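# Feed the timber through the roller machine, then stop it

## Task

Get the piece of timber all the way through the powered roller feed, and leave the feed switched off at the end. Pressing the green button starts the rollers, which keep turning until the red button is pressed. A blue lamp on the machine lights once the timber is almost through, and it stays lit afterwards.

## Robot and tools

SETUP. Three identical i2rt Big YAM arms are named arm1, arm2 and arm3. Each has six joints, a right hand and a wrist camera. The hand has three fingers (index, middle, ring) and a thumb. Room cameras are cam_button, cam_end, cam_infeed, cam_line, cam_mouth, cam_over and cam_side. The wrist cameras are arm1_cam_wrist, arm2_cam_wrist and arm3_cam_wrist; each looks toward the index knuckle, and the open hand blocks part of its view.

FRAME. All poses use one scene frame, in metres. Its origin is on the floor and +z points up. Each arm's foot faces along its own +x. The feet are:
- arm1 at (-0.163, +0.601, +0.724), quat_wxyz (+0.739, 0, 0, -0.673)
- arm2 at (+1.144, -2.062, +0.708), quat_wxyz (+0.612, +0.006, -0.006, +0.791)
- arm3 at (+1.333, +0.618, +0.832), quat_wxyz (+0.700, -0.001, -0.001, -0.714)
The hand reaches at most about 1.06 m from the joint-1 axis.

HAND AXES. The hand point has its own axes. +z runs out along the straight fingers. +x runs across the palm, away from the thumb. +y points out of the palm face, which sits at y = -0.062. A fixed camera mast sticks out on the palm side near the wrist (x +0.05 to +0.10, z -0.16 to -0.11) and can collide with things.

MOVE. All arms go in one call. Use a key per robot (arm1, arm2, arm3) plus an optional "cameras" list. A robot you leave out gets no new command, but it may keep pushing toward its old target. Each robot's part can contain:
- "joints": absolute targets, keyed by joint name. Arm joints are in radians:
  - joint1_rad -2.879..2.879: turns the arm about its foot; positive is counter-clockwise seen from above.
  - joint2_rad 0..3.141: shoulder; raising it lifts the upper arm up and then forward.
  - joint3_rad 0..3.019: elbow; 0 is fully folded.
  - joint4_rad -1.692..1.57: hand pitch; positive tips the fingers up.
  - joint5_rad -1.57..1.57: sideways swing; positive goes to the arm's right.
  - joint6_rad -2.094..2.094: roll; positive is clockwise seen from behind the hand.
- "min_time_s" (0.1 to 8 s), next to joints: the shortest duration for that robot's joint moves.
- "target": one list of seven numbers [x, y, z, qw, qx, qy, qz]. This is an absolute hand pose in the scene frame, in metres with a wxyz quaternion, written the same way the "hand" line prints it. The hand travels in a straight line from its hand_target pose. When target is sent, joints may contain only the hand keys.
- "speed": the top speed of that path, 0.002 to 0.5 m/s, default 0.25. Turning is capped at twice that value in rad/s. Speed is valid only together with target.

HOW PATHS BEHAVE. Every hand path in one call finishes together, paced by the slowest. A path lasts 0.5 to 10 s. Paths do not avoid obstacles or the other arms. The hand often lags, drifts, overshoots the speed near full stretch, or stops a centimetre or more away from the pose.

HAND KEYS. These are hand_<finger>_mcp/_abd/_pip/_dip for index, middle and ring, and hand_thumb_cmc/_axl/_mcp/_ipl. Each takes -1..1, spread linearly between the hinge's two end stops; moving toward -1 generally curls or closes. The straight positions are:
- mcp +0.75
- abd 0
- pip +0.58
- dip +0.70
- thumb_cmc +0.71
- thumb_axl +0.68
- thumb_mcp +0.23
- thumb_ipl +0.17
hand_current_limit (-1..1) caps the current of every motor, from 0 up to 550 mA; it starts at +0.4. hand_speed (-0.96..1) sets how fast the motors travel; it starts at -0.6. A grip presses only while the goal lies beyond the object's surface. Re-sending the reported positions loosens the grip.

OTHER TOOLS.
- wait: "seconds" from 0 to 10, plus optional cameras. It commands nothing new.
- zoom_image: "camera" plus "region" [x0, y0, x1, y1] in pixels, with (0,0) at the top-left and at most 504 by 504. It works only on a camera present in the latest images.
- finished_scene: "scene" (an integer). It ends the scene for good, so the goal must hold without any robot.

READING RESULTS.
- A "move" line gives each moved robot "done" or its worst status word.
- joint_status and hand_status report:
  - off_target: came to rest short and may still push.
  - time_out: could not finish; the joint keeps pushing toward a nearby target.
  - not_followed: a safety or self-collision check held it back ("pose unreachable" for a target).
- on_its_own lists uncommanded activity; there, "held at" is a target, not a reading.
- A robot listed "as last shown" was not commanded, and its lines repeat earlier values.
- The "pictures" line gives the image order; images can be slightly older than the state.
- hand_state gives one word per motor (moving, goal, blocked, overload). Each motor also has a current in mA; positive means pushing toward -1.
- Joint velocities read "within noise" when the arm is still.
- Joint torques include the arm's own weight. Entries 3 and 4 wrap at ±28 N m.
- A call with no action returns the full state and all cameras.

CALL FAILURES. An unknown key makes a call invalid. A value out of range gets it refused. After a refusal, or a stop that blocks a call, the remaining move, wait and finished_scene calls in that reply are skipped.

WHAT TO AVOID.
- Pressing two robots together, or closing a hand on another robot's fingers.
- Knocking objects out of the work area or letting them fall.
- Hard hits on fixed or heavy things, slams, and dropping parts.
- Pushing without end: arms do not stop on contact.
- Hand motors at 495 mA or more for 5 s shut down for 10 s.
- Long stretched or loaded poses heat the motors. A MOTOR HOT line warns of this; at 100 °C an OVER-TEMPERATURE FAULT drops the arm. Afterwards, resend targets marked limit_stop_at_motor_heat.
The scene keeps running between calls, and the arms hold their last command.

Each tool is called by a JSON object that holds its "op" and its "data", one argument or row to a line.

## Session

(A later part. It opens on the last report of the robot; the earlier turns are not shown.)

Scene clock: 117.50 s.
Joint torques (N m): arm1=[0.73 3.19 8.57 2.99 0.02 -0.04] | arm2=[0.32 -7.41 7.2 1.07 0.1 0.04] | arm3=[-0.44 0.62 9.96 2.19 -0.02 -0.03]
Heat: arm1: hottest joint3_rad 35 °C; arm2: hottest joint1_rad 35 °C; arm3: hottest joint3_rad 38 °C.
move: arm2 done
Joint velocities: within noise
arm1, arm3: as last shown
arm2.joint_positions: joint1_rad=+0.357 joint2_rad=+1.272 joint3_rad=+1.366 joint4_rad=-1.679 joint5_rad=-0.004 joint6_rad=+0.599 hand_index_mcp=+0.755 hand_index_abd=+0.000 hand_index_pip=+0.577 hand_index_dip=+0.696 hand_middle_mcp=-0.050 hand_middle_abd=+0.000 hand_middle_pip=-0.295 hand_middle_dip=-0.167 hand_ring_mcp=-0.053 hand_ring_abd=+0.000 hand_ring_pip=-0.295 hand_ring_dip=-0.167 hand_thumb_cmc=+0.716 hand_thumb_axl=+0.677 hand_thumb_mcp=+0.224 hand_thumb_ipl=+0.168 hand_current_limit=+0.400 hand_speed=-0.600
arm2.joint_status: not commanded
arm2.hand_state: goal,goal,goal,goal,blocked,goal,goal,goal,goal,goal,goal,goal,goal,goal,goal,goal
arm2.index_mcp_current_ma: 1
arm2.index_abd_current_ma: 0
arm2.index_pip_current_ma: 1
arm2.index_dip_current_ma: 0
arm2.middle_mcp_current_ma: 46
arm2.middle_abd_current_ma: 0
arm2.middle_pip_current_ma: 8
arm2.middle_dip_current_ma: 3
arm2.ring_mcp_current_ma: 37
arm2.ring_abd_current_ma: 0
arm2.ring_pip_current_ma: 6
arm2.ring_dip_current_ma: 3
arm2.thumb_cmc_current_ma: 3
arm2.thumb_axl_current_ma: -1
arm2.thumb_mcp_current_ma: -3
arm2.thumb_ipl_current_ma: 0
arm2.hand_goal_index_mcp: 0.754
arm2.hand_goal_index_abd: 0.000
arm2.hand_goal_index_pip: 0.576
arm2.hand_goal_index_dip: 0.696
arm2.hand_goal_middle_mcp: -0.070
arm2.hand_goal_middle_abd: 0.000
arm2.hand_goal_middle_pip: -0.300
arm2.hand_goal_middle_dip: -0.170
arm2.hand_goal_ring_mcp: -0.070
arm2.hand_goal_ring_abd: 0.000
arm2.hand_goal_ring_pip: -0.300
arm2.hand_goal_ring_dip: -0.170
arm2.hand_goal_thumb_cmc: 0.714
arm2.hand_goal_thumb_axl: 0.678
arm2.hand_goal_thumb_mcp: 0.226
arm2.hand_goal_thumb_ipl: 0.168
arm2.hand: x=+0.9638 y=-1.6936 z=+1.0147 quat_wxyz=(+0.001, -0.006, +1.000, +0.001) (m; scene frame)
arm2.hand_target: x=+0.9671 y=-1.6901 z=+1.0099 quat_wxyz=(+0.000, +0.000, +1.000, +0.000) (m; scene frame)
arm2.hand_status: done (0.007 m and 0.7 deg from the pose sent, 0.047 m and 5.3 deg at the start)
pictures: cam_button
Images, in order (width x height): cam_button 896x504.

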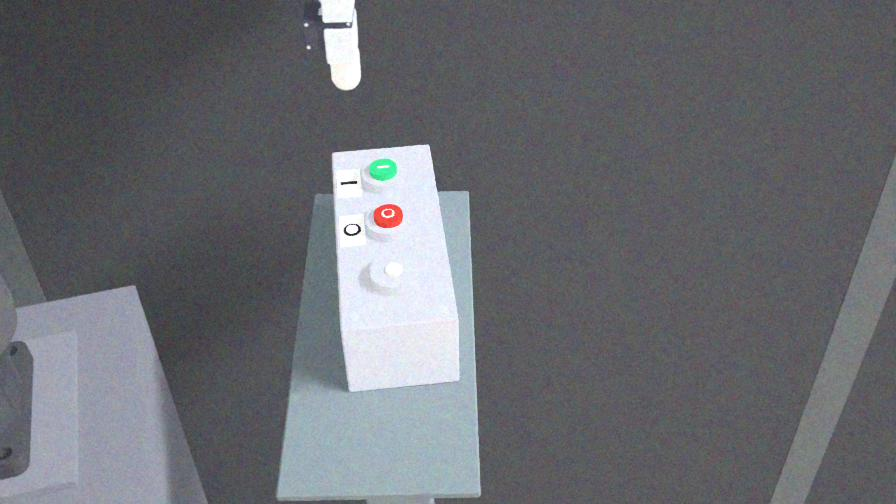

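{"op": "move", "data": {
  "arm2": {"target":[0.967,-1.658,0.975,0,0,1,0],"speed":0.12},
  "cameras": ["cam_button","arm2_cam_wrist"]
}}

{"op": "zoom_image", "data": {
  "camera": "cam_button",
  "region": [280, 0, 520, 240]
}}

{"op": "zoom_image", "data": {
  "camera": "arm2_cam_wrist",
  "region": [220, 80, 450, 300]
}}

Scene clock: 123.67 s.
Joint torques (N m): arm1=[0.85 3.37 8.55 2.99 0 -0.04] | arm2=[0.44 -8.64 7.35 1.09 0.14 -0.06] | arm3=[-0.32 0.73 9.98 2.19 -0.05 -0.04]
Heat: arm1: hottest joint3_rad 36 °C; arm2: hottest joint1_rad 35 °C; arm3: hottest joint3_rad 39 °C.
move: arm2 done
Joint velocities: within noise
arm1, arm3: as last shown
arm2.joint_positions: joint1_rad=+0.309 joint2_rad=+1.339 joint3_rad=+1.332 joint4_rad=-1.581 joint5_rad=-0.005 joint6_rad=+0.563 hand_index_mcp=+0.755 hand_index_abd=+0.000 hand_index_pip=+0.577 hand_index_dip=+0.696 hand_middle_mcp=-0.050 hand_middle_abd=+0.000 hand_middle_pip=-0.295 hand_middle_dip=-0.167 hand_ring_mcp=-0.053 hand_ring_abd=+0.000 hand_ring_pip=-0.295 hand_ring_dip=-0.167 hand_thumb_cmc=+0.716 hand_thumb_axl=+0.677 hand_thumb_mcp=+0.224 hand_thumb_ipl=+0.168 hand_current_limit=+0.400 hand_speed=-0.600
arm2.joint_status: not commanded
arm2.hand_state: goal,goal,goal,goal,blocked,goal,goal,goal,goal,goal,goal,goal,goal,goal,goal,goal
arm2.index_mcp_current_ma: 1
arm2.index_abd_current_ma: 0
arm2.index_pip_current_ma: 1
arm2.index_dip_current_ma: 0
arm2.middle_mcp_current_ma: 45
arm2.middle_abd_current_ma: 0
arm2.middle_pip_current_ma: 8
arm2.middle_dip_current_ma: 3
arm2.ring_mcp_current_ma: 37
arm2.ring_abd_current_ma: 0
arm2.ring_pip_current_ma: 6
arm2.ring_dip_current_ma: 3
arm2.thumb_cmc_current_ma: 2
arm2.thumb_axl_current_ma: -1
arm2.thumb_mcp_current_ma: -3
arm2.thumb_ipl_current_ma: 0
arm2.hand_goal_index_mcp: 0.754
arm2.hand_goal_index_abd: 0.000
arm2.hand_goal_index_pip: 0.576
arm2.hand_goal_index_dip: 0.696
arm2.hand_goal_middle_mcp: -0.070
arm2.hand_goal_middle_abd: 0.000
arm2.hand_goal_middle_pip: -0.300
arm2.hand_goal_middle_dip: -0.170
arm2.hand_goal_ring_mcp: -0.070
arm2.hand_goal_ring_abd: 0.000
arm2.hand_goal_ring_pip: -0.300
arm2.hand_goal_ring_dip: -0.170
arm2.hand_goal_thumb_cmc: 0.714
arm2.hand_goal_thumb_axl: 0.678
arm2.hand_goal_thumb_mcp: 0.226
arm2.hand_goal_thumb_ipl: 0.168
arm2.hand: x=+0.9645 y=-1.6616 z=+0.9787 quat_wxyz=(+0.001, +0.000, +1.000, +0.000) (m; scene frame)
arm2.hand_target: x=+0.9669 y=-1.6581 z=+0.9750 quat_wxyz=(+0.000, +0.000, +1.000, +0.000) (m; scene frame)
arm2.hand_status: done (0.006 m and 0.2 deg from the pose sent, 0.054 m and 0.8 deg at the start)
pictures: arm2_cam_wrist, cam_button
Images, in order (width x height): arm2_cam_wrist 672x504, cam_button 896x504.

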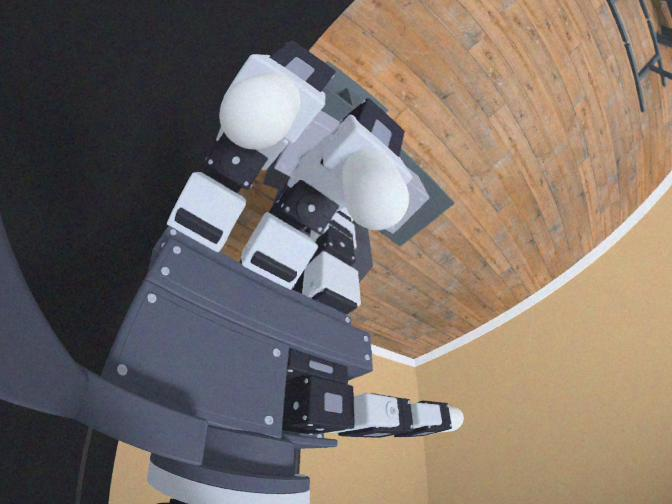

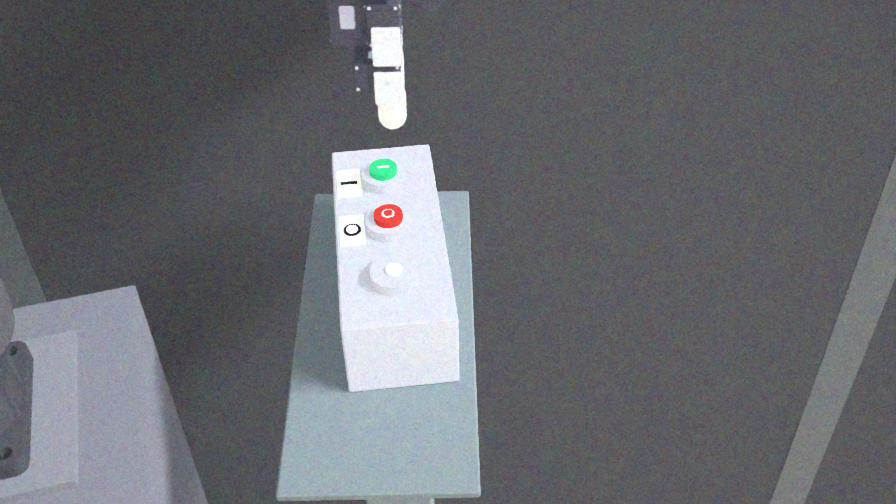

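Scaled by 2.100 from the camera's 896x504 image, which has a finer 1280x720 frame.

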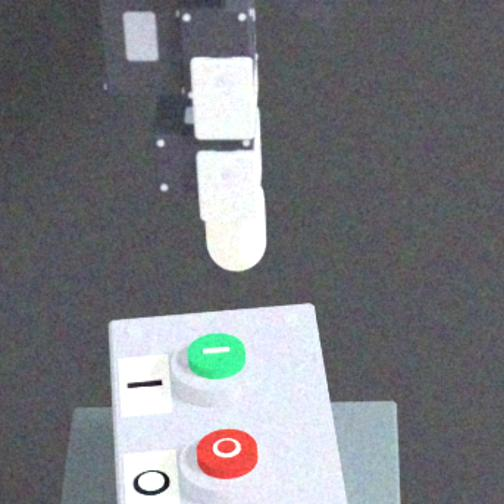

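Scaled by 2.191 from the camera's 672x504 image, which has a finer 960x720 frame.

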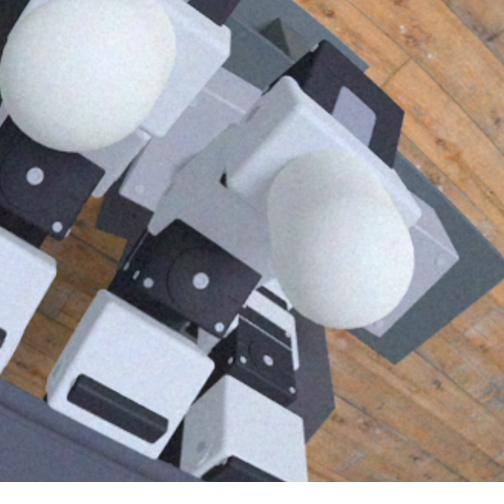

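{"op": "move", "data": {
  "arm2": {"target":[0.960,-1.665,0.955,0,0,1,0],"speed":0.1},
  "cameras": ["cam_button"]
}}

{"op": "zoom_image", "data": {
  "camera": "cam_button",
  "region": [280, 0, 520, 240]
}}

Scene clock: 134.97 s.
Joint torques (N m): arm1=[0.85 3.31 8.5 2.95 0 -0.02] | arm2=[2.08 -8.88 7.08 1.06 0.11 0.13] | arm3=[-0.62 0.73 9.98 2.14 -0.03 -0.03]
Heat: arm1: hottest joint3_rad 36 °C; arm2: hottest joint1_rad 35 °C; arm3: hottest joint3_rad 39 °C.
move: arm2 done
Joint velocities: within noise
arm1, arm3: as last shown
arm2.joint_positions: joint1_rad=+0.311 joint2_rad=+1.339 joint3_rad=+1.279 joint4_rad=-1.529 joint5_rad=-0.005 joint6_rad=+0.568 hand_index_mcp=+0.755 hand_index_abd=+0.000 hand_index_pip=+0.577 hand_index_dip=+0.696 hand_middle_mcp=-0.050 hand_middle_abd=+0.000 hand_middle_pip=-0.295 hand_middle_dip=-0.167 hand_ring_mcp=-0.053 hand_ring_abd=+0.000 hand_ring_pip=-0.295 hand_ring_dip=-0.167 hand_thumb_cmc=+0.716 hand_thumb_axl=+0.677 hand_thumb_mcp=+0.224 hand_thumb_ipl=+0.168 hand_current_limit=+0.400 hand_speed=-0.600
arm2.joint_status: not commanded
arm2.hand_state: goal,goal,goal,goal,goal,goal,goal,goal,goal,goal,goal,goal,goal,goal,goal,goal
arm2.index_mcp_current_ma: 1
arm2.index_abd_current_ma: 0
arm2.index_pip_current_ma: 1
arm2.index_dip_current_ma: 0
arm2.middle_mcp_current_ma: 44
arm2.middle_abd_current_ma: 0
arm2.middle_pip_current_ma: 8
arm2.middle_dip_current_ma: 3
arm2.ring_mcp_current_ma: 36
arm2.ring_abd_current_ma: 0
arm2.ring_pip_current_ma: 6
arm2.ring_dip_current_ma: 3
arm2.thumb_cmc_current_ma: 2
arm2.thumb_axl_current_ma: -1
arm2.thumb_mcp_current_ma: -3
arm2.thumb_ipl_current_ma: 0
arm2.hand_goal_index_mcp: 0.754
arm2.hand_goal_index_abd: 0.000
arm2.hand_goal_index_pip: 0.576
arm2.hand_goal_index_dip: 0.696
arm2.hand_goal_middle_mcp: -0.070
arm2.hand_goal_middle_abd: 0.000
arm2.hand_goal_middle_pip: -0.300
arm2.hand_goal_middle_dip: -0.170
arm2.hand_goal_ring_mcp: -0.070
arm2.hand_goal_ring_abd: 0.000
arm2.hand_goal_ring_pip: -0.300
arm2.hand_goal_ring_dip: -0.170
arm2.hand_goal_thumb_cmc: 0.714
arm2.hand_goal_thumb_axl: 0.678
arm2.hand_goal_thumb_mcp: 0.226
arm2.hand_goal_thumb_ipl: 0.168
arm2.hand: x=+0.9645 y=-1.6623 z=+0.9586 quat_wxyz=(+0.001, +0.001, +1.000, +0.000) (m; scene frame)
arm2.hand_target: x=+0.9600 y=-1.6650 z=+0.9550 quat_wxyz=(+0.000, +0.000, +1.000, +0.000) (m; scene frame)
arm2.hand_status: done (0.006 m and 0.2 deg from the pose sent, 0.024 m and 0.2 deg at the start)
pictures: cam_button
Images, in order (width x height): cam_button 896x504.

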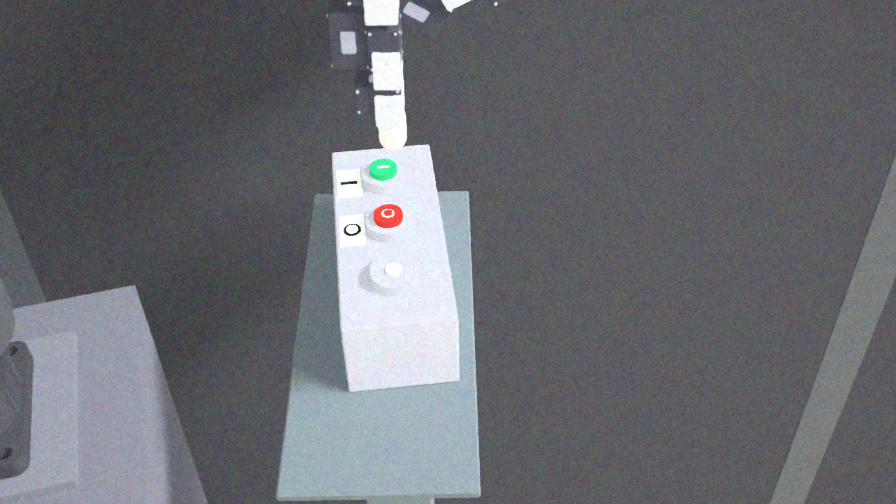

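Scaled by 2.100 from the camera's 896x504 image, which has a finer 1280x720 frame.

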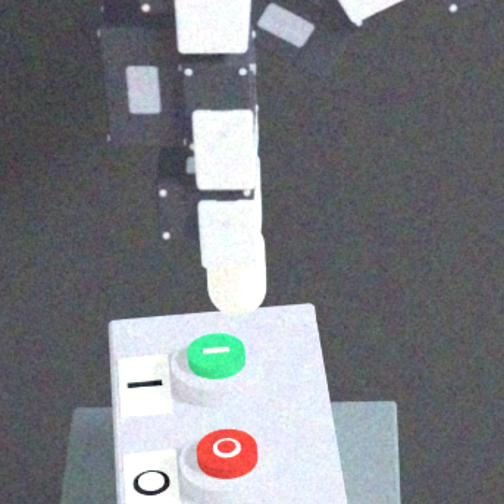

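{"op": "move", "data": {
  "arm2": {"target":[0.957,-1.673,0.940,0,0,1,0],"speed":0.1},
  "cameras": ["cam_button"]
}}

{"op": "zoom_image", "data": {
  "camera": "cam_button",
  "region": [280, 0, 520, 240]
}}

Scene clock: 138.57 s.
Joint torques (N m): arm1=[0.73 3.14 8.53 2.99 0 -0.04] | arm2=[1.96 -9.64 7.04 1.02 0.12 0.11] | arm3=[-0.21 0.62 9.99 2.11 -0.03 -0.05]
Heat: arm1: hottest joint3_rad 36 °C; arm2: hottest joint1_rad 35 °C; arm3: hottest joint3_rad 39 °C.
move: arm2 done
Joint velocities: within noise
arm1.joint_positions: joint1_rad=+0.096 joint2_rad=+0.624 joint3_rad=+1.487 joint4_rad=-1.369 joint5_rad=+0.003 joint6_rad=+1.175 hand_index_mcp=+0.754 hand_index_abd=+0.001 hand_index_pip=+0.577 hand_index_dip=+0.696 hand_middle_mcp=+0.754 hand_middle_abd=+0.001 hand_middle_pip=+0.577 hand_middle_dip=+0.696 hand_ring_mcp=+0.754 hand_ring_abd=+0.000 hand_ring_pip=+0.577 hand_ring_dip=+0.696 hand_thumb_cmc=+0.714 hand_thumb_axl=+0.677 hand_thumb_mcp=+0.226 hand_thumb_ipl=+0.168 hand_current_limit=+0.400 hand_speed=-0.600
arm1.joint_status: not commanded
arm1.hand_state: goal,goal,goal,goal,goal,goal,goal,goal,goal,goal,goal,goal,goal,goal,goal,goal
arm1.index_mcp_current_ma: 0
arm1.index_abd_current_ma: 0
arm1.index_pip_current_ma: 0
arm1.index_dip_current_ma: 0
arm1.middle_mcp_current_ma: 0
arm1.middle_abd_current_ma: 0
arm1.middle_pip_current_ma: 0
arm1.middle_dip_current_ma: 0
arm1.ring_mcp_current_ma: 0
arm1.ring_abd_current_ma: 0
arm1.ring_pip_current_ma: 0
arm1.ring_dip_current_ma: 0
arm1.thumb_cmc_current_ma: 0
arm1.thumb_axl_current_ma: 0
arm1.thumb_mcp_current_ma: 0
arm1.thumb_ipl_current_ma: 0
arm1.hand_goal_index_mcp: 0.754
arm1.hand_goal_index_abd: 0.000
arm1.hand_goal_index_pip: 0.576
arm1.hand_goal_index_dip: 0.696
arm1.hand_goal_middle_mcp: 0.754
arm1.hand_goal_middle_abd: 0.000
arm1.hand_goal_middle_pip: 0.576
arm1.hand_goal_middle_dip: 0.696
arm1.hand_goal_ring_mcp: 0.754
arm1.hand_goal_ring_abd: 0.000
arm1.hand_goal_ring_pip: 0.576
arm1.hand_goal_ring_dip: 0.696
arm1.hand_goal_thumb_cmc: 0.714
arm1.hand_goal_thumb_axl: 0.678
arm1.hand_goal_thumb_mcp: 0.226
arm1.hand_goal_thumb_ipl: 0.168
arm1.hand: x=-0.2073 y=+0.3639 z=+1.3119 quat_wxyz=(+0.395, +0.759, -0.408, +0.319) (m; scene frame)
arm1.hand_target: x=-0.2079 y=+0.3671 z=+1.3225 quat_wxyz=(+0.403, +0.753, -0.405, +0.326) (m; scene frame)
arm1.hand_status: not commanded
arm2.joint_positions: joint1_rad=+0.330 joint2_rad=+1.339 joint3_rad=+1.231 joint4_rad=-1.491 joint5_rad=-0.006 joint6_rad=+0.586 hand_index_mcp=+0.755 hand_index_abd=+0.000 hand_index_pip=+0.577 hand_index_dip=+0.696 hand_middle_mcp=-0.050 hand_middle_abd=+0.000 hand_middle_pip=-0.295 hand_middle_dip=-0.167 hand_ring_mcp=-0.053 hand_ring_abd=+0.000 hand_ring_pip=-0.295 hand_ring_dip=-0.167 hand_thumb_cmc=+0.716 hand_thumb_axl=+0.677 hand_thumb_mcp=+0.224 hand_thumb_ipl=+0.168 hand_current_limit=+0.400 hand_speed=-0.600
arm2.joint_status: not commanded
arm2.hand_state: goal,goal,goal,goal,goal,goal,goal,goal,goal,goal,goal,goal,goal,goal,goal,goal
arm2.index_mcp_current_ma: 1
arm2.index_abd_current_ma: 0
arm2.index_pip_current_ma: 1
arm2.index_dip_current_ma: 0
arm2.middle_mcp_current_ma: 44
arm2.middle_abd_current_ma: 0
arm2.middle_pip_current_ma: 8
arm2.middle_dip_current_ma: 3
arm2.ring_mcp_current_ma: 36
arm2.ring_abd_current_ma: 0
arm2.ring_pip_current_ma: 6
arm2.ring_dip_current_ma: 3
arm2.thumb_cmc_current_ma: 2
arm2.thumb_axl_current_ma: -1
arm2.thumb_mcp_current_ma: -3
arm2.thumb_ipl_current_ma: 0
arm2.hand_goal_index_mcp: 0.754
arm2.hand_goal_index_abd: 0.000
arm2.hand_goal_index_pip: 0.576
arm2.hand_goal_index_dip: 0.696
arm2.hand_goal_middle_mcp: -0.070
arm2.hand_goal_middle_abd: 0.000
arm2.hand_goal_middle_pip: -0.300
arm2.hand_goal_middle_dip: -0.170
arm2.hand_goal_ring_mcp: -0.070
arm2.hand_goal_ring_abd: 0.000
arm2.hand_goal_ring_pip: -0.300
arm2.hand_goal_ring_dip: -0.170
arm2.hand_goal_thumb_cmc: 0.714
arm2.hand_goal_thumb_axl: 0.678
arm2.hand_goal_thumb_mcp: 0.226
arm2.hand_goal_thumb_ipl: 0.168
arm2.hand: x=+0.9603 y=-1.6695 z=+0.9393 quat_wxyz=(+0.004, +0.001, +1.000, -0.005) (m; scene frame)
arm2.hand_target: x=+0.9571 y=-1.6730 z=+0.9399 quat_wxyz=(+0.000, +0.000, +1.000, +0.000) (m; scene frame)
arm2.hand_status: done (0.005 m and 0.7 deg from the pose sent, 0.023 m and 0.2 deg at the start)
arm3.joint_positions: joint1_rad=+0.411 joint2_rad=+0.622 joint3_rad=+1.317 joint4_rad=-1.237 joint5_rad=-0.115 joint6_rad=+0.997 hand_index_mcp=+0.755 hand_index_abd=+0.000 hand_index_pip=+0.577 hand_index_dip=+0.696 hand_middle_mcp=+0.755 hand_middle_abd=+0.000 hand_middle_pip=+0.577 hand_middle_dip=+0.696 hand_ring_mcp=+0.755 hand_ring_abd=+0.000 hand_ring_pip=+0.577 hand_ring_dip=+0.696 hand_thumb_cmc=+0.715 hand_thumb_axl=+0.677 hand_thumb_mcp=+0.226 hand_thumb_ipl=+0.168 hand_current_limit=+0.400 hand_speed=-0.600
arm3.joint_status: not commanded
arm3.hand_state: goal,goal,goal,goal,goal,goal,goal,goal,goal,goal,goal,goal,goal,goal,goal,goal
arm3.index_mcp_current_ma: 0
arm3.index_abd_current_ma: 0
arm3.index_pip_current_ma: 0
arm3.index_dip_current_ma: 0
arm3.middle_mcp_current_ma: 0
arm3.middle_abd_current_ma: 0
arm3.middle_pip_current_ma: 0
arm3.middle_dip_current_ma: 0
arm3.ring_mcp_current_ma: 0
arm3.ring_abd_current_ma: 0
arm3.ring_pip_current_ma: 0
arm3.ring_dip_current_ma: 0
arm3.thumb_cmc_current_ma: 0
arm3.thumb_axl_current_ma: 0
arm3.thumb_mcp_current_ma: 0
arm3.thumb_ipl_current_ma: 0
arm3.hand_goal_index_mcp: 0.754
arm3.hand_goal_index_abd: 0.000
arm3.hand_goal_index_pip: 0.576
arm3.hand_goal_index_dip: 0.696
arm3.hand_goal_middle_mcp: 0.754
arm3.hand_goal_middle_abd: 0.000
arm3.hand_goal_middle_pip: 0.576
arm3.hand_goal_middle_dip: 0.696
arm3.hand_goal_ring_mcp: 0.754
arm3.hand_goal_ring_abd: 0.000
arm3.hand_goal_ring_pip: 0.576
arm3.hand_goal_ring_dip: 0.696
arm3.hand_goal_thumb_cmc: 0.714
arm3.hand_goal_thumb_axl: 0.678
arm3.hand_goal_thumb_mcp: 0.226
arm3.hand_goal_thumb_ipl: 0.168
arm3.hand: x=+1.3811 y=+0.3358 z=+1.3743 quat_wxyz=(+0.347, +0.838, -0.232, +0.353) (m; scene frame)
arm3.hand_target: x=+1.3801 y=+0.3382 z=+1.3876 quat_wxyz=(+0.357, +0.831, -0.229, +0.360) (m; scene frame)
arm3.hand_status: not commanded
pictures: cam_button
Images, in order (width x height): cam_button 896x504.

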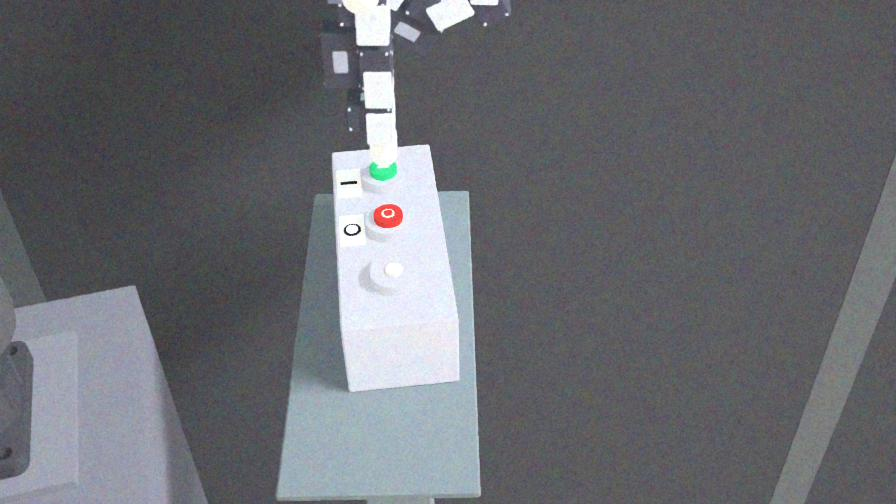

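Scaled by 2.100 from the camera's 896x504 image, which has a finer 1280x720 frame.

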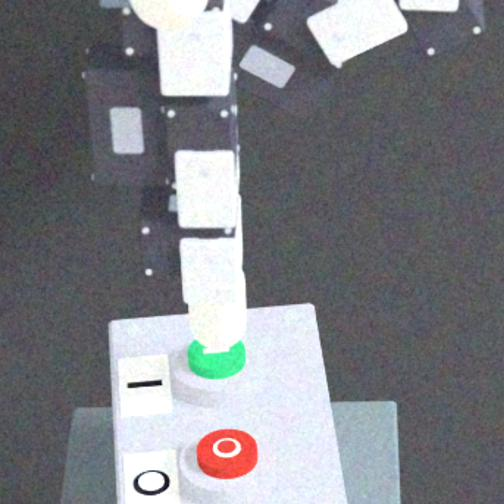

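{"op": "move", "data": {
  "arm2": {"target":[0.957,-1.673,0.926,0,0,1,0],"speed":0.05},
  "cameras": ["cam_button","cam_mouth"]
}}

{"op": "zoom_image", "data": {
  "camera": "cam_button",
  "region": [280, 0, 520, 240]
}}

Scene clock: 142.10 s.
Joint torques (N m): arm1=[0.79 3.25 8.5 3.06 0.01 -0.04] | arm2=[2.02 -9.23 6.99 1.06 0.13 0.12] | arm3=[-0.38 0.5 9.95 2.1 -0.06 -0.04]
Heat: arm1: hottest joint3_rad 36 °C; arm2: hottest joint1_rad 35 °C; arm3: hottest joint3_rad 39 °C.
move: arm2 done
Joint velocities: within noise
arm1, arm3: as last shown
arm2.joint_positions: joint1_rad=+0.330 joint2_rad=+1.338 joint3_rad=+1.197 joint4_rad=-1.453 joint5_rad=-0.006 joint6_rad=+0.587 hand_index_mcp=+0.755 hand_index_abd=+0.000 hand_index_pip=+0.577 hand_index_dip=+0.696 hand_middle_mcp=-0.050 hand_middle_abd=+0.000 hand_middle_pip=-0.295 hand_middle_dip=-0.167 hand_ring_mcp=-0.053 hand_ring_abd=+0.000 hand_ring_pip=-0.295 hand_ring_dip=-0.167 hand_thumb_cmc=+0.716 hand_thumb_axl=+0.677 hand_thumb_mcp=+0.224 hand_thumb_ipl=+0.168 hand_current_limit=+0.400 hand_speed=-0.600
arm2.joint_status: not commanded
arm2.hand_state: goal,goal,goal,goal,goal,goal,goal,goal,goal,goal,goal,goal,goal,goal,goal,goal
arm2.index_mcp_current_ma: 1
arm2.index_abd_current_ma: 0
arm2.index_pip_current_ma: 1
arm2.index_dip_current_ma: 0
arm2.middle_mcp_current_ma: 44
arm2.middle_abd_current_ma: 0
arm2.middle_pip_current_ma: 8
arm2.middle_dip_current_ma: 3
arm2.ring_mcp_current_ma: 36
arm2.ring_abd_current_ma: 0
arm2.ring_pip_current_ma: 6
arm2.ring_dip_current_ma: 3
arm2.thumb_cmc_current_ma: 2
arm2.thumb_axl_current_ma: -1
arm2.thumb_mcp_current_ma: -3
arm2.thumb_ipl_current_ma: 0
arm2.hand_goal_index_mcp: 0.754
arm2.hand_goal_index_abd: 0.000
arm2.hand_goal_index_pip: 0.576
arm2.hand_goal_index_dip: 0.696
arm2.hand_goal_middle_mcp: -0.070
arm2.hand_goal_middle_abd: 0.000
arm2.hand_goal_middle_pip: -0.300
arm2.hand_goal_middle_dip: -0.170
arm2.hand_goal_ring_mcp: -0.070
arm2.hand_goal_ring_abd: 0.000
arm2.hand_goal_ring_pip: -0.300
arm2.hand_goal_ring_dip: -0.170
arm2.hand_goal_thumb_cmc: 0.714
arm2.hand_goal_thumb_axl: 0.678
arm2.hand_goal_thumb_mcp: 0.226
arm2.hand_goal_thumb_ipl: 0.168
arm2.hand: x=+0.9607 y=-1.6698 z=+0.9273 quat_wxyz=(+0.003, +0.001, +1.000, -0.003) (m; scene frame)
arm2.hand_target: x=+0.9571 y=-1.6730 z=+0.9260 quat_wxyz=(+0.000, +0.000, +1.000, +0.000) (m; scene frame)
arm2.hand_status: done (0.005 m and 0.5 deg from the pose sent, 0.014 m and 0.7 deg at the start)
pictures: cam_button, cam_mouth
Images, in order (width x height): cam_button 896x504, cam_mouth 896x504.

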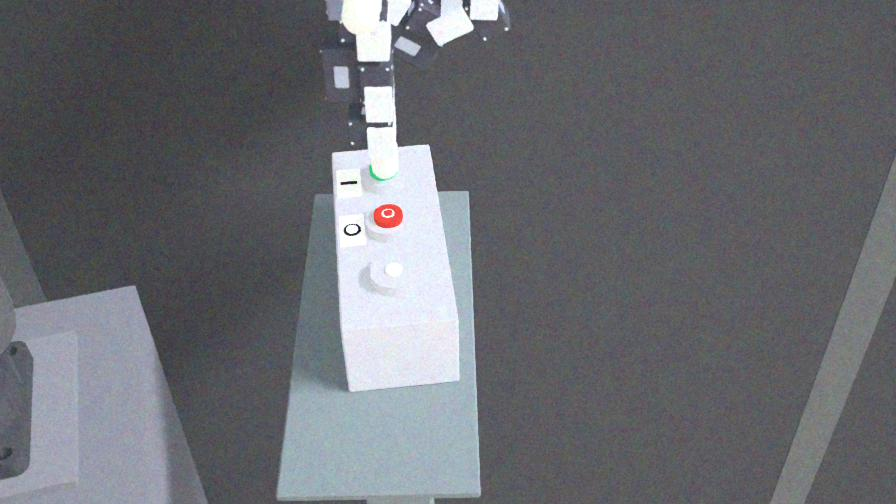

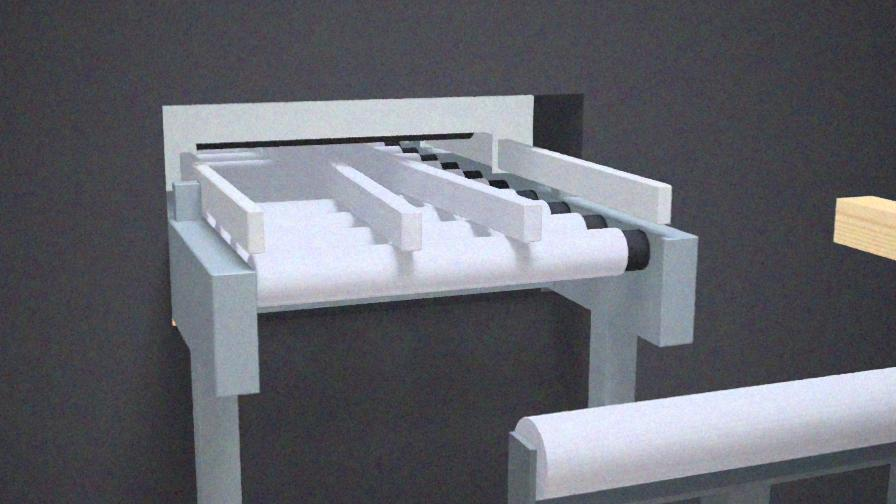

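Scaled by 2.100 from the camera's 896x504 image, which has a finer 1280x720 frame.

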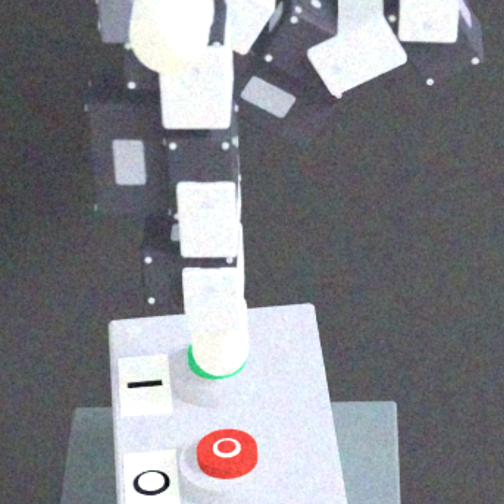

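{"op": "move", "data": {
  "arm2": {"target":[0.955,-1.673,0.916,0,0,1,0],"speed":0.05},
  "cameras": ["cam_button","cam_over"]
}}

{"op": "zoom_image", "data": {
  "camera": "cam_button",
  "region": [280, 0, 520, 240]
}}

Scene clock: 145.13 s.
Joint torques (N m): arm1=[0.79 3.19 8.57 3 -0.01 -0.05] | arm2=[2.08 -8.23 6.28 1.46 0.13 0.11] | arm3=[-0.62 0.32 9.91 2.17 -0.03 -0.05]
Heat: arm1: hottest joint3_rad 36 °C; arm2: hottest joint1_rad 35 °C; arm3: hottest joint3_rad 39 °C.
move: arm2 off_target
Joint velocities: within noise
arm1, arm3: as last shown
arm2.joint_positions: joint1_rad=+0.334 joint2_rad=+1.332 joint3_rad=+1.187 joint4_rad=-1.436 joint5_rad=-0.006 joint6_rad=+0.593 hand_index_mcp=+0.760 hand_index_abd=+0.005 hand_index_pip=+0.580 hand_index_dip=+0.697 hand_middle_mcp=-0.050 hand_middle_abd=+0.000 hand_middle_pip=-0.295 hand_middle_dip=-0.167 hand_ring_mcp=-0.053 hand_ring_abd=+0.000 hand_ring_pip=-0.295 hand_ring_dip=-0.167 hand_thumb_cmc=+0.716 hand_thumb_axl=+0.677 hand_thumb_mcp=+0.224 hand_thumb_ipl=+0.168 hand_current_limit=+0.400 hand_speed=-0.600
arm2.joint_status: not commanded
arm2.hand_state: goal,goal,goal,goal,goal,goal,goal,goal,goal,goal,goal,goal,goal,goal,goal,goal
arm2.index_mcp_current_ma: 9
arm2.index_abd_current_ma: 6
arm2.index_pip_current_ma: 5
arm2.index_dip_current_ma: 1
arm2.middle_mcp_current_ma: 44
arm2.middle_abd_current_ma: 0
arm2.middle_pip_current_ma: 8
arm2.middle_dip_current_ma: 3
arm2.ring_mcp_current_ma: 36
arm2.ring_abd_current_ma: 0
arm2.ring_pip_current_ma: 6
arm2.ring_dip_current_ma: 3
arm2.thumb_cmc_current_ma: 2
arm2.thumb_axl_current_ma: -1
arm2.thumb_mcp_current_ma: -3
arm2.thumb_ipl_current_ma: 0
arm2.hand_goal_index_mcp: 0.754
arm2.hand_goal_index_abd: 0.000
arm2.hand_goal_index_pip: 0.576
arm2.hand_goal_index_dip: 0.696
arm2.hand_goal_middle_mcp: -0.070
arm2.hand_goal_middle_abd: 0.000
arm2.hand_goal_middle_pip: -0.300
arm2.hand_goal_middle_dip: -0.170
arm2.hand_goal_ring_mcp: -0.070
arm2.hand_goal_ring_abd: 0.000
arm2.hand_goal_ring_pip: -0.300
arm2.hand_goal_ring_dip: -0.170
arm2.hand_goal_thumb_cmc: 0.714
arm2.hand_goal_thumb_axl: 0.678
arm2.hand_goal_thumb_mcp: 0.226
arm2.hand_goal_thumb_ipl: 0.168
arm2.hand: x=+0.9595 y=-1.6700 z=+0.9259 quat_wxyz=(-0.001, +0.002, +1.000, +0.002) (m; scene frame)
arm2.hand_target: x=+0.9553 y=-1.6731 z=+0.9161 quat_wxyz=(+0.000, +0.000, +1.000, +0.000) (m; scene frame)
arm2.hand_status: off_target (0.011 m and 0.4 deg from the pose sent, 0.013 m and 0.5 deg at the start)
pictures: cam_button, cam_over
Images, in order (width x height): cam_button 896x504, cam_over 896x504.

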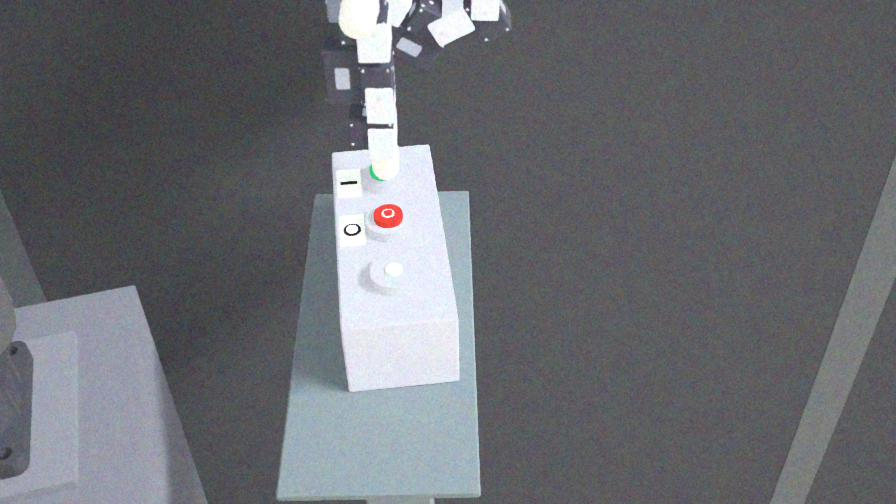

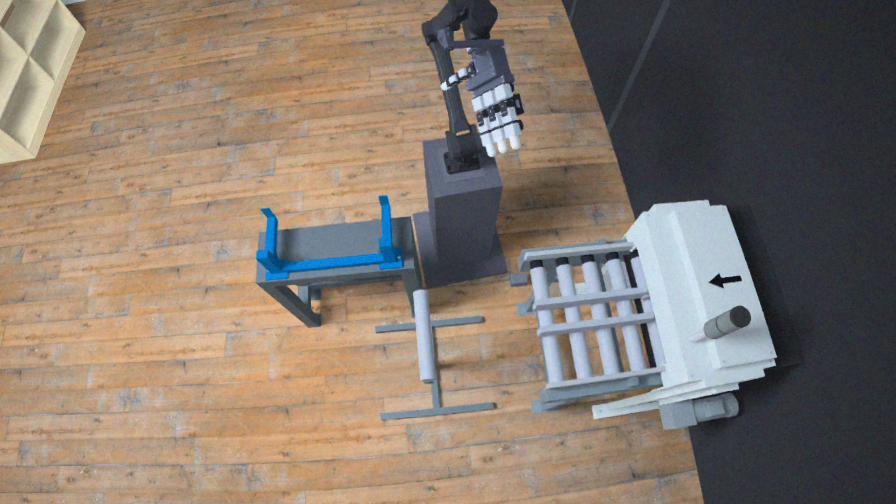

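Scaled by 2.100 from the camera's 896x504 image, which has a finer 1280x720 frame.

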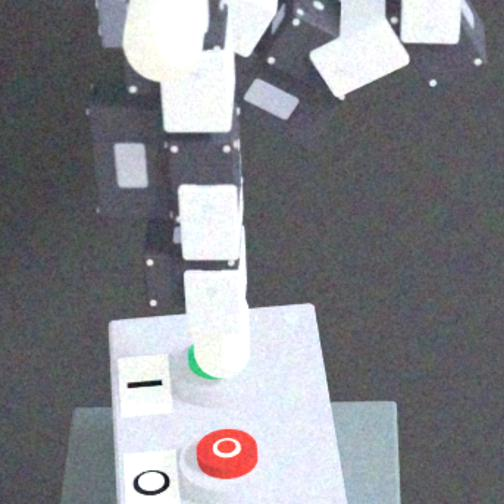

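{"op": "move", "data": {
  "arm2": {"target":[0.953,-1.678,0.904,0,0,1,0],"speed":0.05},
  "cameras": ["cam_button","cam_over"]
}}

{"op": "zoom_image", "data": {
  "camera": "cam_button",
  "region": [280, 50, 520, 290]
}}

{"op": "zoom_image", "data": {
  "camera": "cam_over",
  "region": [500, 180, 800, 440]
}}

Scene clock: 148.73 s.
Joint torques (N m): arm1=[0.97 3.08 8.51 3 -0.01 -0.04] | arm2=[2.26 -7 5.65 1.57 -0.1 0.1] | arm3=[-0.56 1.08 9.88 2.18 -0.01 -0.04]
Heat: arm1: hottest joint3_rad 36 °C; arm2: hottest joint1_rad 35 °C; arm3: hottest joint3_rad 39 °C.
move: arm2 off_target
Joint velocities: within noise
arm1, arm3: as last shown
arm2.joint_positions: joint1_rad=+0.343 joint2_rad=+1.316 joint3_rad=+1.161 joint4_rad=-1.407 joint5_rad=+0.001 joint6_rad=+0.604 hand_index_mcp=+0.760 hand_index_abd=+0.014 hand_index_pip=+0.581 hand_index_dip=+0.697 hand_middle_mcp=-0.050 hand_middle_abd=+0.000 hand_middle_pip=-0.295 hand_middle_dip=-0.167 hand_ring_mcp=-0.053 hand_ring_abd=+0.000 hand_ring_pip=-0.295 hand_ring_dip=-0.167 hand_thumb_cmc=+0.716 hand_thumb_axl=+0.677 hand_thumb_mcp=+0.224 hand_thumb_ipl=+0.168 hand_current_limit=+0.400 hand_speed=-0.600
arm2.joint_status: not commanded
arm2.hand_state: goal,goal,goal,goal,goal,goal,goal,goal,goal,goal,goal,goal,goal,goal,goal,goal
arm2.index_mcp_current_ma: 9
arm2.index_abd_current_ma: 22
arm2.index_pip_current_ma: 6
arm2.index_dip_current_ma: 1
arm2.middle_mcp_current_ma: 44
arm2.middle_abd_current_ma: 0
arm2.middle_pip_current_ma: 8
arm2.middle_dip_current_ma: 3
arm2.ring_mcp_current_ma: 36
arm2.ring_abd_current_ma: 0
arm2.ring_pip_current_ma: 6
arm2.ring_dip_current_ma: 3
arm2.thumb_cmc_current_ma: 2
arm2.thumb_axl_current_ma: -1
arm2.thumb_mcp_current_ma: -3
arm2.thumb_ipl_current_ma: 0
arm2.hand_goal_index_mcp: 0.754
arm2.hand_goal_index_abd: 0.000
arm2.hand_goal_index_pip: 0.576
arm2.hand_goal_index_dip: 0.696
arm2.hand_goal_middle_mcp: -0.070
arm2.hand_goal_middle_abd: 0.000
arm2.hand_goal_middle_pip: -0.300
arm2.hand_goal_middle_dip: -0.170
arm2.hand_goal_ring_mcp: -0.070
arm2.hand_goal_ring_abd: 0.000
arm2.hand_goal_ring_pip: -0.300
arm2.hand_goal_ring_dip: -0.170
arm2.hand_goal_thumb_cmc: 0.714
arm2.hand_goal_thumb_axl: 0.678
arm2.hand_goal_thumb_mcp: 0.226
arm2.hand_goal_thumb_ipl: 0.168
arm2.hand: x=+0.9590 y=-1.6731 z=+0.9232 quat_wxyz=(-0.003, +0.003, +1.000, +0.012) (m; scene frame)
arm2.hand_target: x=+0.9536 y=-1.6785 z=+0.9043 quat_wxyz=(+0.000, +0.000, +1.000, +0.000) (m; scene frame)
arm2.hand_status: off_target (0.021 m and 1.5 deg from the pose sent, 0.024 m and 0.4 deg at the start)
pictures: cam_button, cam_over
Images, in order (width x height): cam_button 896x504, cam_over 896x504.

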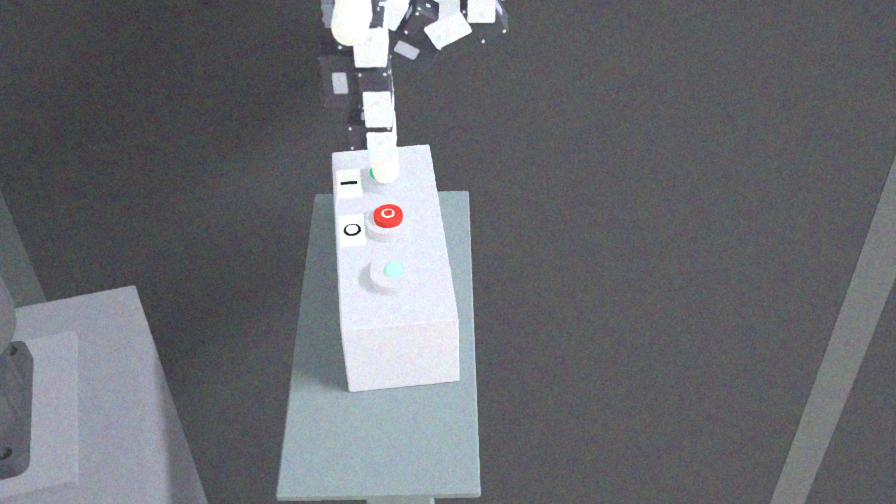

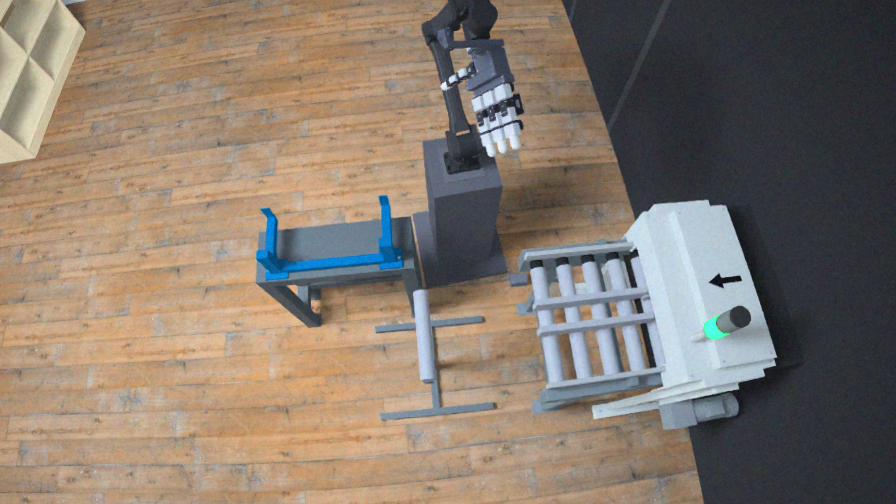

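Scaled by 2.100 from the camera's 896x504 image, which has a finer 1280x720 frame.

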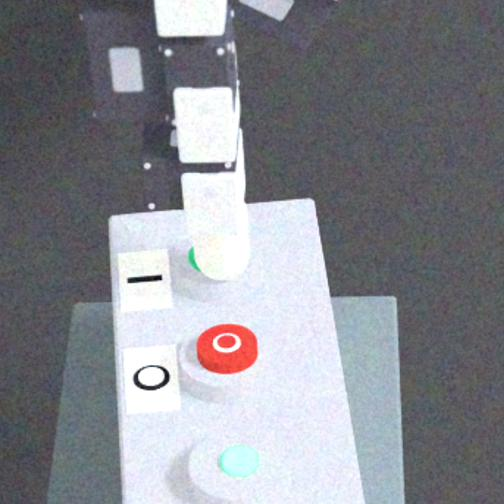

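Scaled by 1.680 from the camera's 896x504 image, which has a finer 1280x720 frame.

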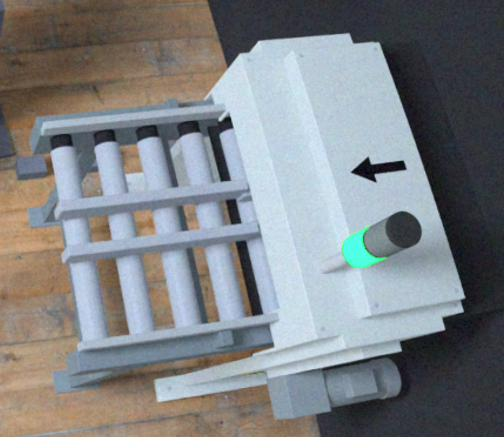

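{"op": "move", "data": {
  "arm2": {"target":[0.957,-1.673,0.965,0,0,1,0],"speed":0.1}
}}

{"op": "move", "data": {
  "arm2": {"target":[1.01,-1.673,0.940,0,0,1,0],"speed":0.1},
  "cameras": ["cam_button"]
}}

{"op": "zoom_image", "data": {
  "camera": "cam_button",
  "region": [280, 50, 520, 290]
}}

Scene clock: 153.30 s.
Joint torques (N m): arm1=[0.73 3.19 8.5 3 0 -0.03] | arm2=[1.08 -7.94 11.9 0.18 0.11 -0.04] | arm3=[-0.21 1.08 10.04 2.18 -0.03 -0.04]
Heat: arm1: hottest joint3_rad 36 °C; arm2: hottest joint1_rad 35 °C; arm3: hottest joint3_rad 39 °C.
move: arm2 off_target
Joint velocities: within noise
arm1, arm3: as last shown
arm2.joint_positions: joint1_rad=+0.343 joint2_rad=+1.315 joint3_rad=+1.226 joint4_rad=-1.535 joint5_rad=-0.004 joint6_rad=+0.605 hand_index_mcp=+0.749 hand_index_abd=-0.003 hand_index_pip=+0.572 hand_index_dip=+0.693 hand_middle_mcp=-0.051 hand_middle_abd=+0.000 hand_middle_pip=-0.295 hand_middle_dip=-0.167 hand_ring_mcp=-0.054 hand_ring_abd=+0.000 hand_ring_pip=-0.295 hand_ring_dip=-0.167 hand_thumb_cmc=+0.716 hand_thumb_axl=+0.677 hand_thumb_mcp=+0.224 hand_thumb_ipl=+0.168 hand_current_limit=+0.400 hand_speed=-0.600
arm2.joint_status: not commanded
arm2.hand_state: goal,goal,goal,goal,goal,goal,goal,goal,goal,goal,goal,goal,goal,goal,goal,goal
arm2.index_mcp_current_ma: -7
arm2.index_abd_current_ma: -3
arm2.index_pip_current_ma: -5
arm2.index_dip_current_ma: -3
arm2.middle_mcp_current_ma: 42
arm2.middle_abd_current_ma: 0
arm2.middle_pip_current_ma: 8
arm2.middle_dip_current_ma: 3
arm2.ring_mcp_current_ma: 34
arm2.ring_abd_current_ma: 0
arm2.ring_pip_current_ma: 6
arm2.ring_dip_current_ma: 3
arm2.thumb_cmc_current_ma: 2
arm2.thumb_axl_current_ma: -1
arm2.thumb_mcp_current_ma: -3
arm2.thumb_ipl_current_ma: 0
arm2.hand_goal_index_mcp: 0.754
arm2.hand_goal_index_abd: 0.000
arm2.hand_goal_index_pip: 0.576
arm2.hand_goal_index_dip: 0.696
arm2.hand_goal_middle_mcp: -0.070
arm2.hand_goal_middle_abd: 0.000
arm2.hand_goal_middle_pip: -0.300
arm2.hand_goal_middle_dip: -0.170
arm2.hand_goal_ring_mcp: -0.070
arm2.hand_goal_ring_abd: 0.000
arm2.hand_goal_ring_pip: -0.300
arm2.hand_goal_ring_dip: -0.170
arm2.hand_goal_thumb_cmc: 0.714
arm2.hand_goal_thumb_axl: 0.678
arm2.hand_goal_thumb_mcp: 0.226
arm2.hand_goal_thumb_ipl: 0.168
arm2.hand: x=+0.9654 y=-1.6843 z=+0.9448 quat_wxyz=(+0.012, +0.004, +1.000, -0.015) (m; scene frame)
arm2.hand_target: x=+0.9575 y=-1.6738 z=+0.9648 quat_wxyz=(+0.000, +0.000, +1.000, +0.000) (m; scene frame)
arm2.hand_status: off_target (0.025 m and 2.2 deg from the pose sent, 0.042 m and 1.5 deg at the start)
pictures: none

Scene clock: 154.73 s.
Joint torques (N m): arm1=[0.67 3.19 8.55 3 0.01 -0.04] | arm2=[0.5 -8.35 7.08 1.07 0.15 -0.05] | arm3=[-0.56 0.5 9.96 2.18 -0.03 -0.04]
Heat: arm1: hottest joint3_rad 36 °C; arm2: hottest joint1_rad 35 °C; arm3: hottest joint3_rad 39 °C.
move: arm2 done
Joint velocities: within noise
arm1, arm3: as last shown
arm2.joint_positions: joint1_rad=+0.227 joint2_rad=+1.267 joint3_rad=+1.167 joint4_rad=-1.499 joint5_rad=-0.004 joint6_rad=+0.481 hand_index_mcp=+0.749 hand_index_abd=-0.003 hand_index_pip=+0.572 hand_index_dip=+0.693 hand_middle_mcp=-0.051 hand_middle_abd=+0.000 hand_middle_pip=-0.295 hand_middle_dip=-0.167 hand_ring_mcp=-0.054 hand_ring_abd=+0.000 hand_ring_pip=-0.295 hand_ring_dip=-0.167 hand_thumb_cmc=+0.716 hand_thumb_axl=+0.677 hand_thumb_mcp=+0.224 hand_thumb_ipl=+0.168 hand_current_limit=+0.400 hand_speed=-0.600
arm2.joint_status: not commanded
arm2.hand_state: goal,goal,goal,goal,goal,goal,goal,goal,goal,goal,goal,goal,goal,goal,goal,goal
arm2.index_mcp_current_ma: -7
arm2.index_abd_current_ma: -3
arm2.index_pip_current_ma: -5
arm2.index_dip_current_ma: -3
arm2.middle_mcp_current_ma: 42
arm2.middle_abd_current_ma: 0
arm2.middle_pip_current_ma: 8
arm2.middle_dip_current_ma: 3
arm2.ring_mcp_current_ma: 34
arm2.ring_abd_current_ma: 0
arm2.ring_pip_current_ma: 6
arm2.ring_dip_current_ma: 3
arm2.thumb_cmc_current_ma: 2
arm2.thumb_axl_current_ma: -1
arm2.thumb_mcp_current_ma: -3
arm2.thumb_ipl_current_ma: 0
arm2.hand_goal_index_mcp: 0.754
arm2.hand_goal_index_abd: 0.000
arm2.hand_goal_index_pip: 0.576
arm2.hand_goal_index_dip: 0.696
arm2.hand_goal_middle_mcp: -0.070
arm2.hand_goal_middle_abd: 0.000
arm2.hand_goal_middle_pip: -0.300
arm2.hand_goal_middle_dip: -0.170
arm2.hand_goal_ring_mcp: -0.070
arm2.hand_goal_ring_abd: 0.000
arm2.hand_goal_ring_pip: -0.300
arm2.hand_goal_ring_dip: -0.170
arm2.hand_goal_thumb_cmc: 0.714
arm2.hand_goal_thumb_axl: 0.678
arm2.hand_goal_thumb_mcp: 0.226
arm2.hand_goal_thumb_ipl: 0.168
arm2.hand: x=+1.0064 y=-1.6738 z=+0.9397 quat_wxyz=(+0.003, +0.000, +1.000, -0.005) (m; scene frame)
arm2.hand_target: x=+1.0100 y=-1.6731 z=+0.9400 quat_wxyz=(+0.000, +0.000, +1.000, +0.000) (m; scene frame)
arm2.hand_status: done (0.004 m and 0.7 deg from the pose sent, 0.046 m and 2.2 deg at the start)
pictures: cam_button
Images, in order (width x height): cam_button 896x504.

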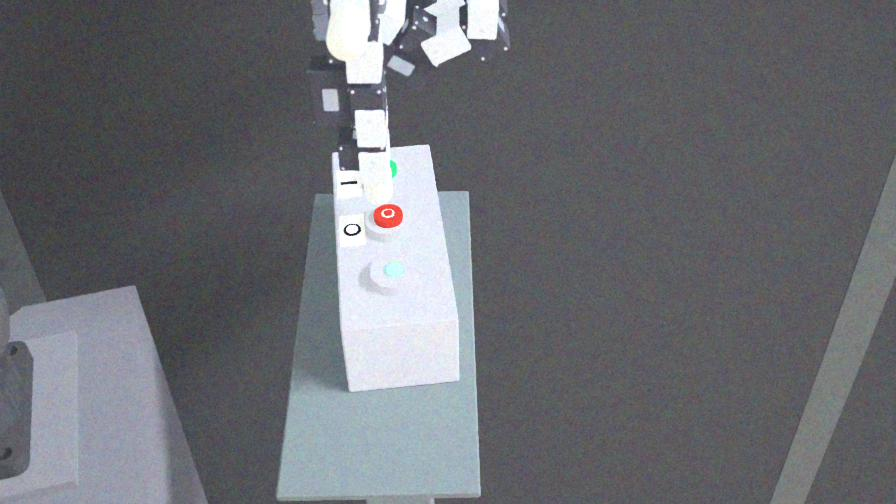

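Scaled by 2.100 from the camera's 896x504 image, which has a finer 1280x720 frame.

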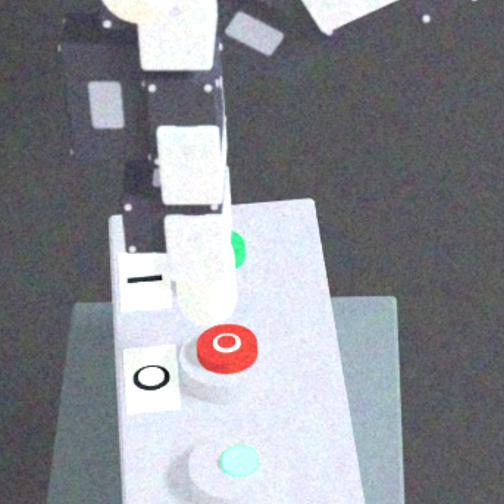

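{"op": "move", "data": {
  "arm2": {"target":[1.022,-1.6665,0.940,0,0,1,0],"speed":0.1},
  "cameras": ["cam_button"]
}}

{"op": "zoom_image", "data": {
  "camera": "cam_button",
  "region": [280, 50, 520, 290]
}}

Scene clock: 159.43 s.
Joint torques (N m): arm1=[0.67 3.31 8.57 3.02 0.01 -0.04] | arm2=[0.38 -8.29 7.16 1.09 0.17 -0.05] | arm3=[-0.56 0.79 9.98 2.15 -0.04 -0.04]
Heat: arm1: hottest joint3_rad 36 °C; arm2: hottest joint1_rad 35 °C; arm3: hottest joint3_rad 39 °C.
move: arm2 done
Joint velocities: within noise
arm1, arm3: as last shown
arm2.joint_positions: joint1_rad=+0.188 joint2_rad=+1.267 joint3_rad=+1.167 joint4_rad=-1.499 joint5_rad=-0.004 joint6_rad=+0.442 hand_index_mcp=+0.749 hand_index_abd=-0.003 hand_index_pip=+0.572 hand_index_dip=+0.693 hand_middle_mcp=-0.051 hand_middle_abd=+0.000 hand_middle_pip=-0.295 hand_middle_dip=-0.167 hand_ring_mcp=-0.054 hand_ring_abd=+0.000 hand_ring_pip=-0.295 hand_ring_dip=-0.167 hand_thumb_cmc=+0.716 hand_thumb_axl=+0.677 hand_thumb_mcp=+0.224 hand_thumb_ipl=+0.168 hand_current_limit=+0.400 hand_speed=-0.600
arm2.joint_status: not commanded
arm2.hand_state: goal,goal,goal,goal,goal,goal,goal,goal,goal,goal,goal,goal,goal,goal,goal,goal
arm2.index_mcp_current_ma: -7
arm2.index_abd_current_ma: -3
arm2.index_pip_current_ma: -5
arm2.index_dip_current_ma: -3
arm2.middle_mcp_current_ma: 42
arm2.middle_abd_current_ma: 0
arm2.middle_pip_current_ma: 8
arm2.middle_dip_current_ma: 3
arm2.ring_mcp_current_ma: 34
arm2.ring_abd_current_ma: 0
arm2.ring_pip_current_ma: 6
arm2.ring_dip_current_ma: 3
arm2.thumb_cmc_current_ma: 2
arm2.thumb_axl_current_ma: -1
arm2.thumb_mcp_current_ma: -3
arm2.thumb_ipl_current_ma: 0
arm2.hand_goal_index_mcp: 0.754
arm2.hand_goal_index_abd: 0.000
arm2.hand_goal_index_pip: 0.576
arm2.hand_goal_index_dip: 0.696
arm2.hand_goal_middle_mcp: -0.070
arm2.hand_goal_middle_abd: 0.000
arm2.hand_goal_middle_pip: -0.300
arm2.hand_goal_middle_dip: -0.170
arm2.hand_goal_ring_mcp: -0.070
arm2.hand_goal_ring_abd: 0.000
arm2.hand_goal_ring_pip: -0.300
arm2.hand_goal_ring_dip: -0.170
arm2.hand_goal_thumb_cmc: 0.714
arm2.hand_goal_thumb_axl: 0.678
arm2.hand_goal_thumb_mcp: 0.226
arm2.hand_goal_thumb_ipl: 0.168
arm2.hand: x=+1.0183 y=-1.6678 z=+0.9398 quat_wxyz=(+0.003, +0.000, +1.000, -0.005) (m; scene frame)
arm2.hand_target: x=+1.0220 y=-1.6666 z=+0.9400 quat_wxyz=(+0.000, +0.000, +1.000, +0.000) (m; scene frame)
arm2.hand_status: done (0.004 m and 0.7 deg from the pose sent, 0.017 m and 0.7 deg at the start)
pictures: cam_button
Images, in order (width x height): cam_button 896x504.

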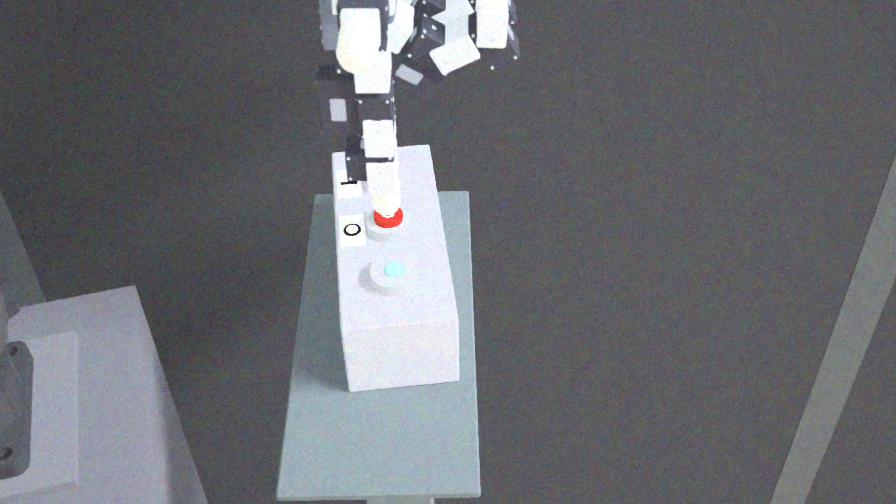

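Scaled by 2.100 from the camera's 896x504 image, which has a finer 1280x720 frame.

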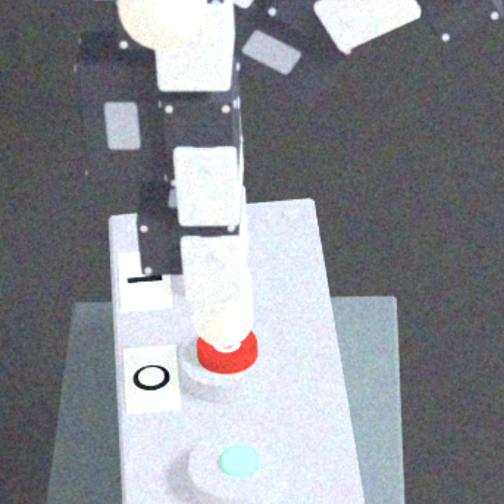

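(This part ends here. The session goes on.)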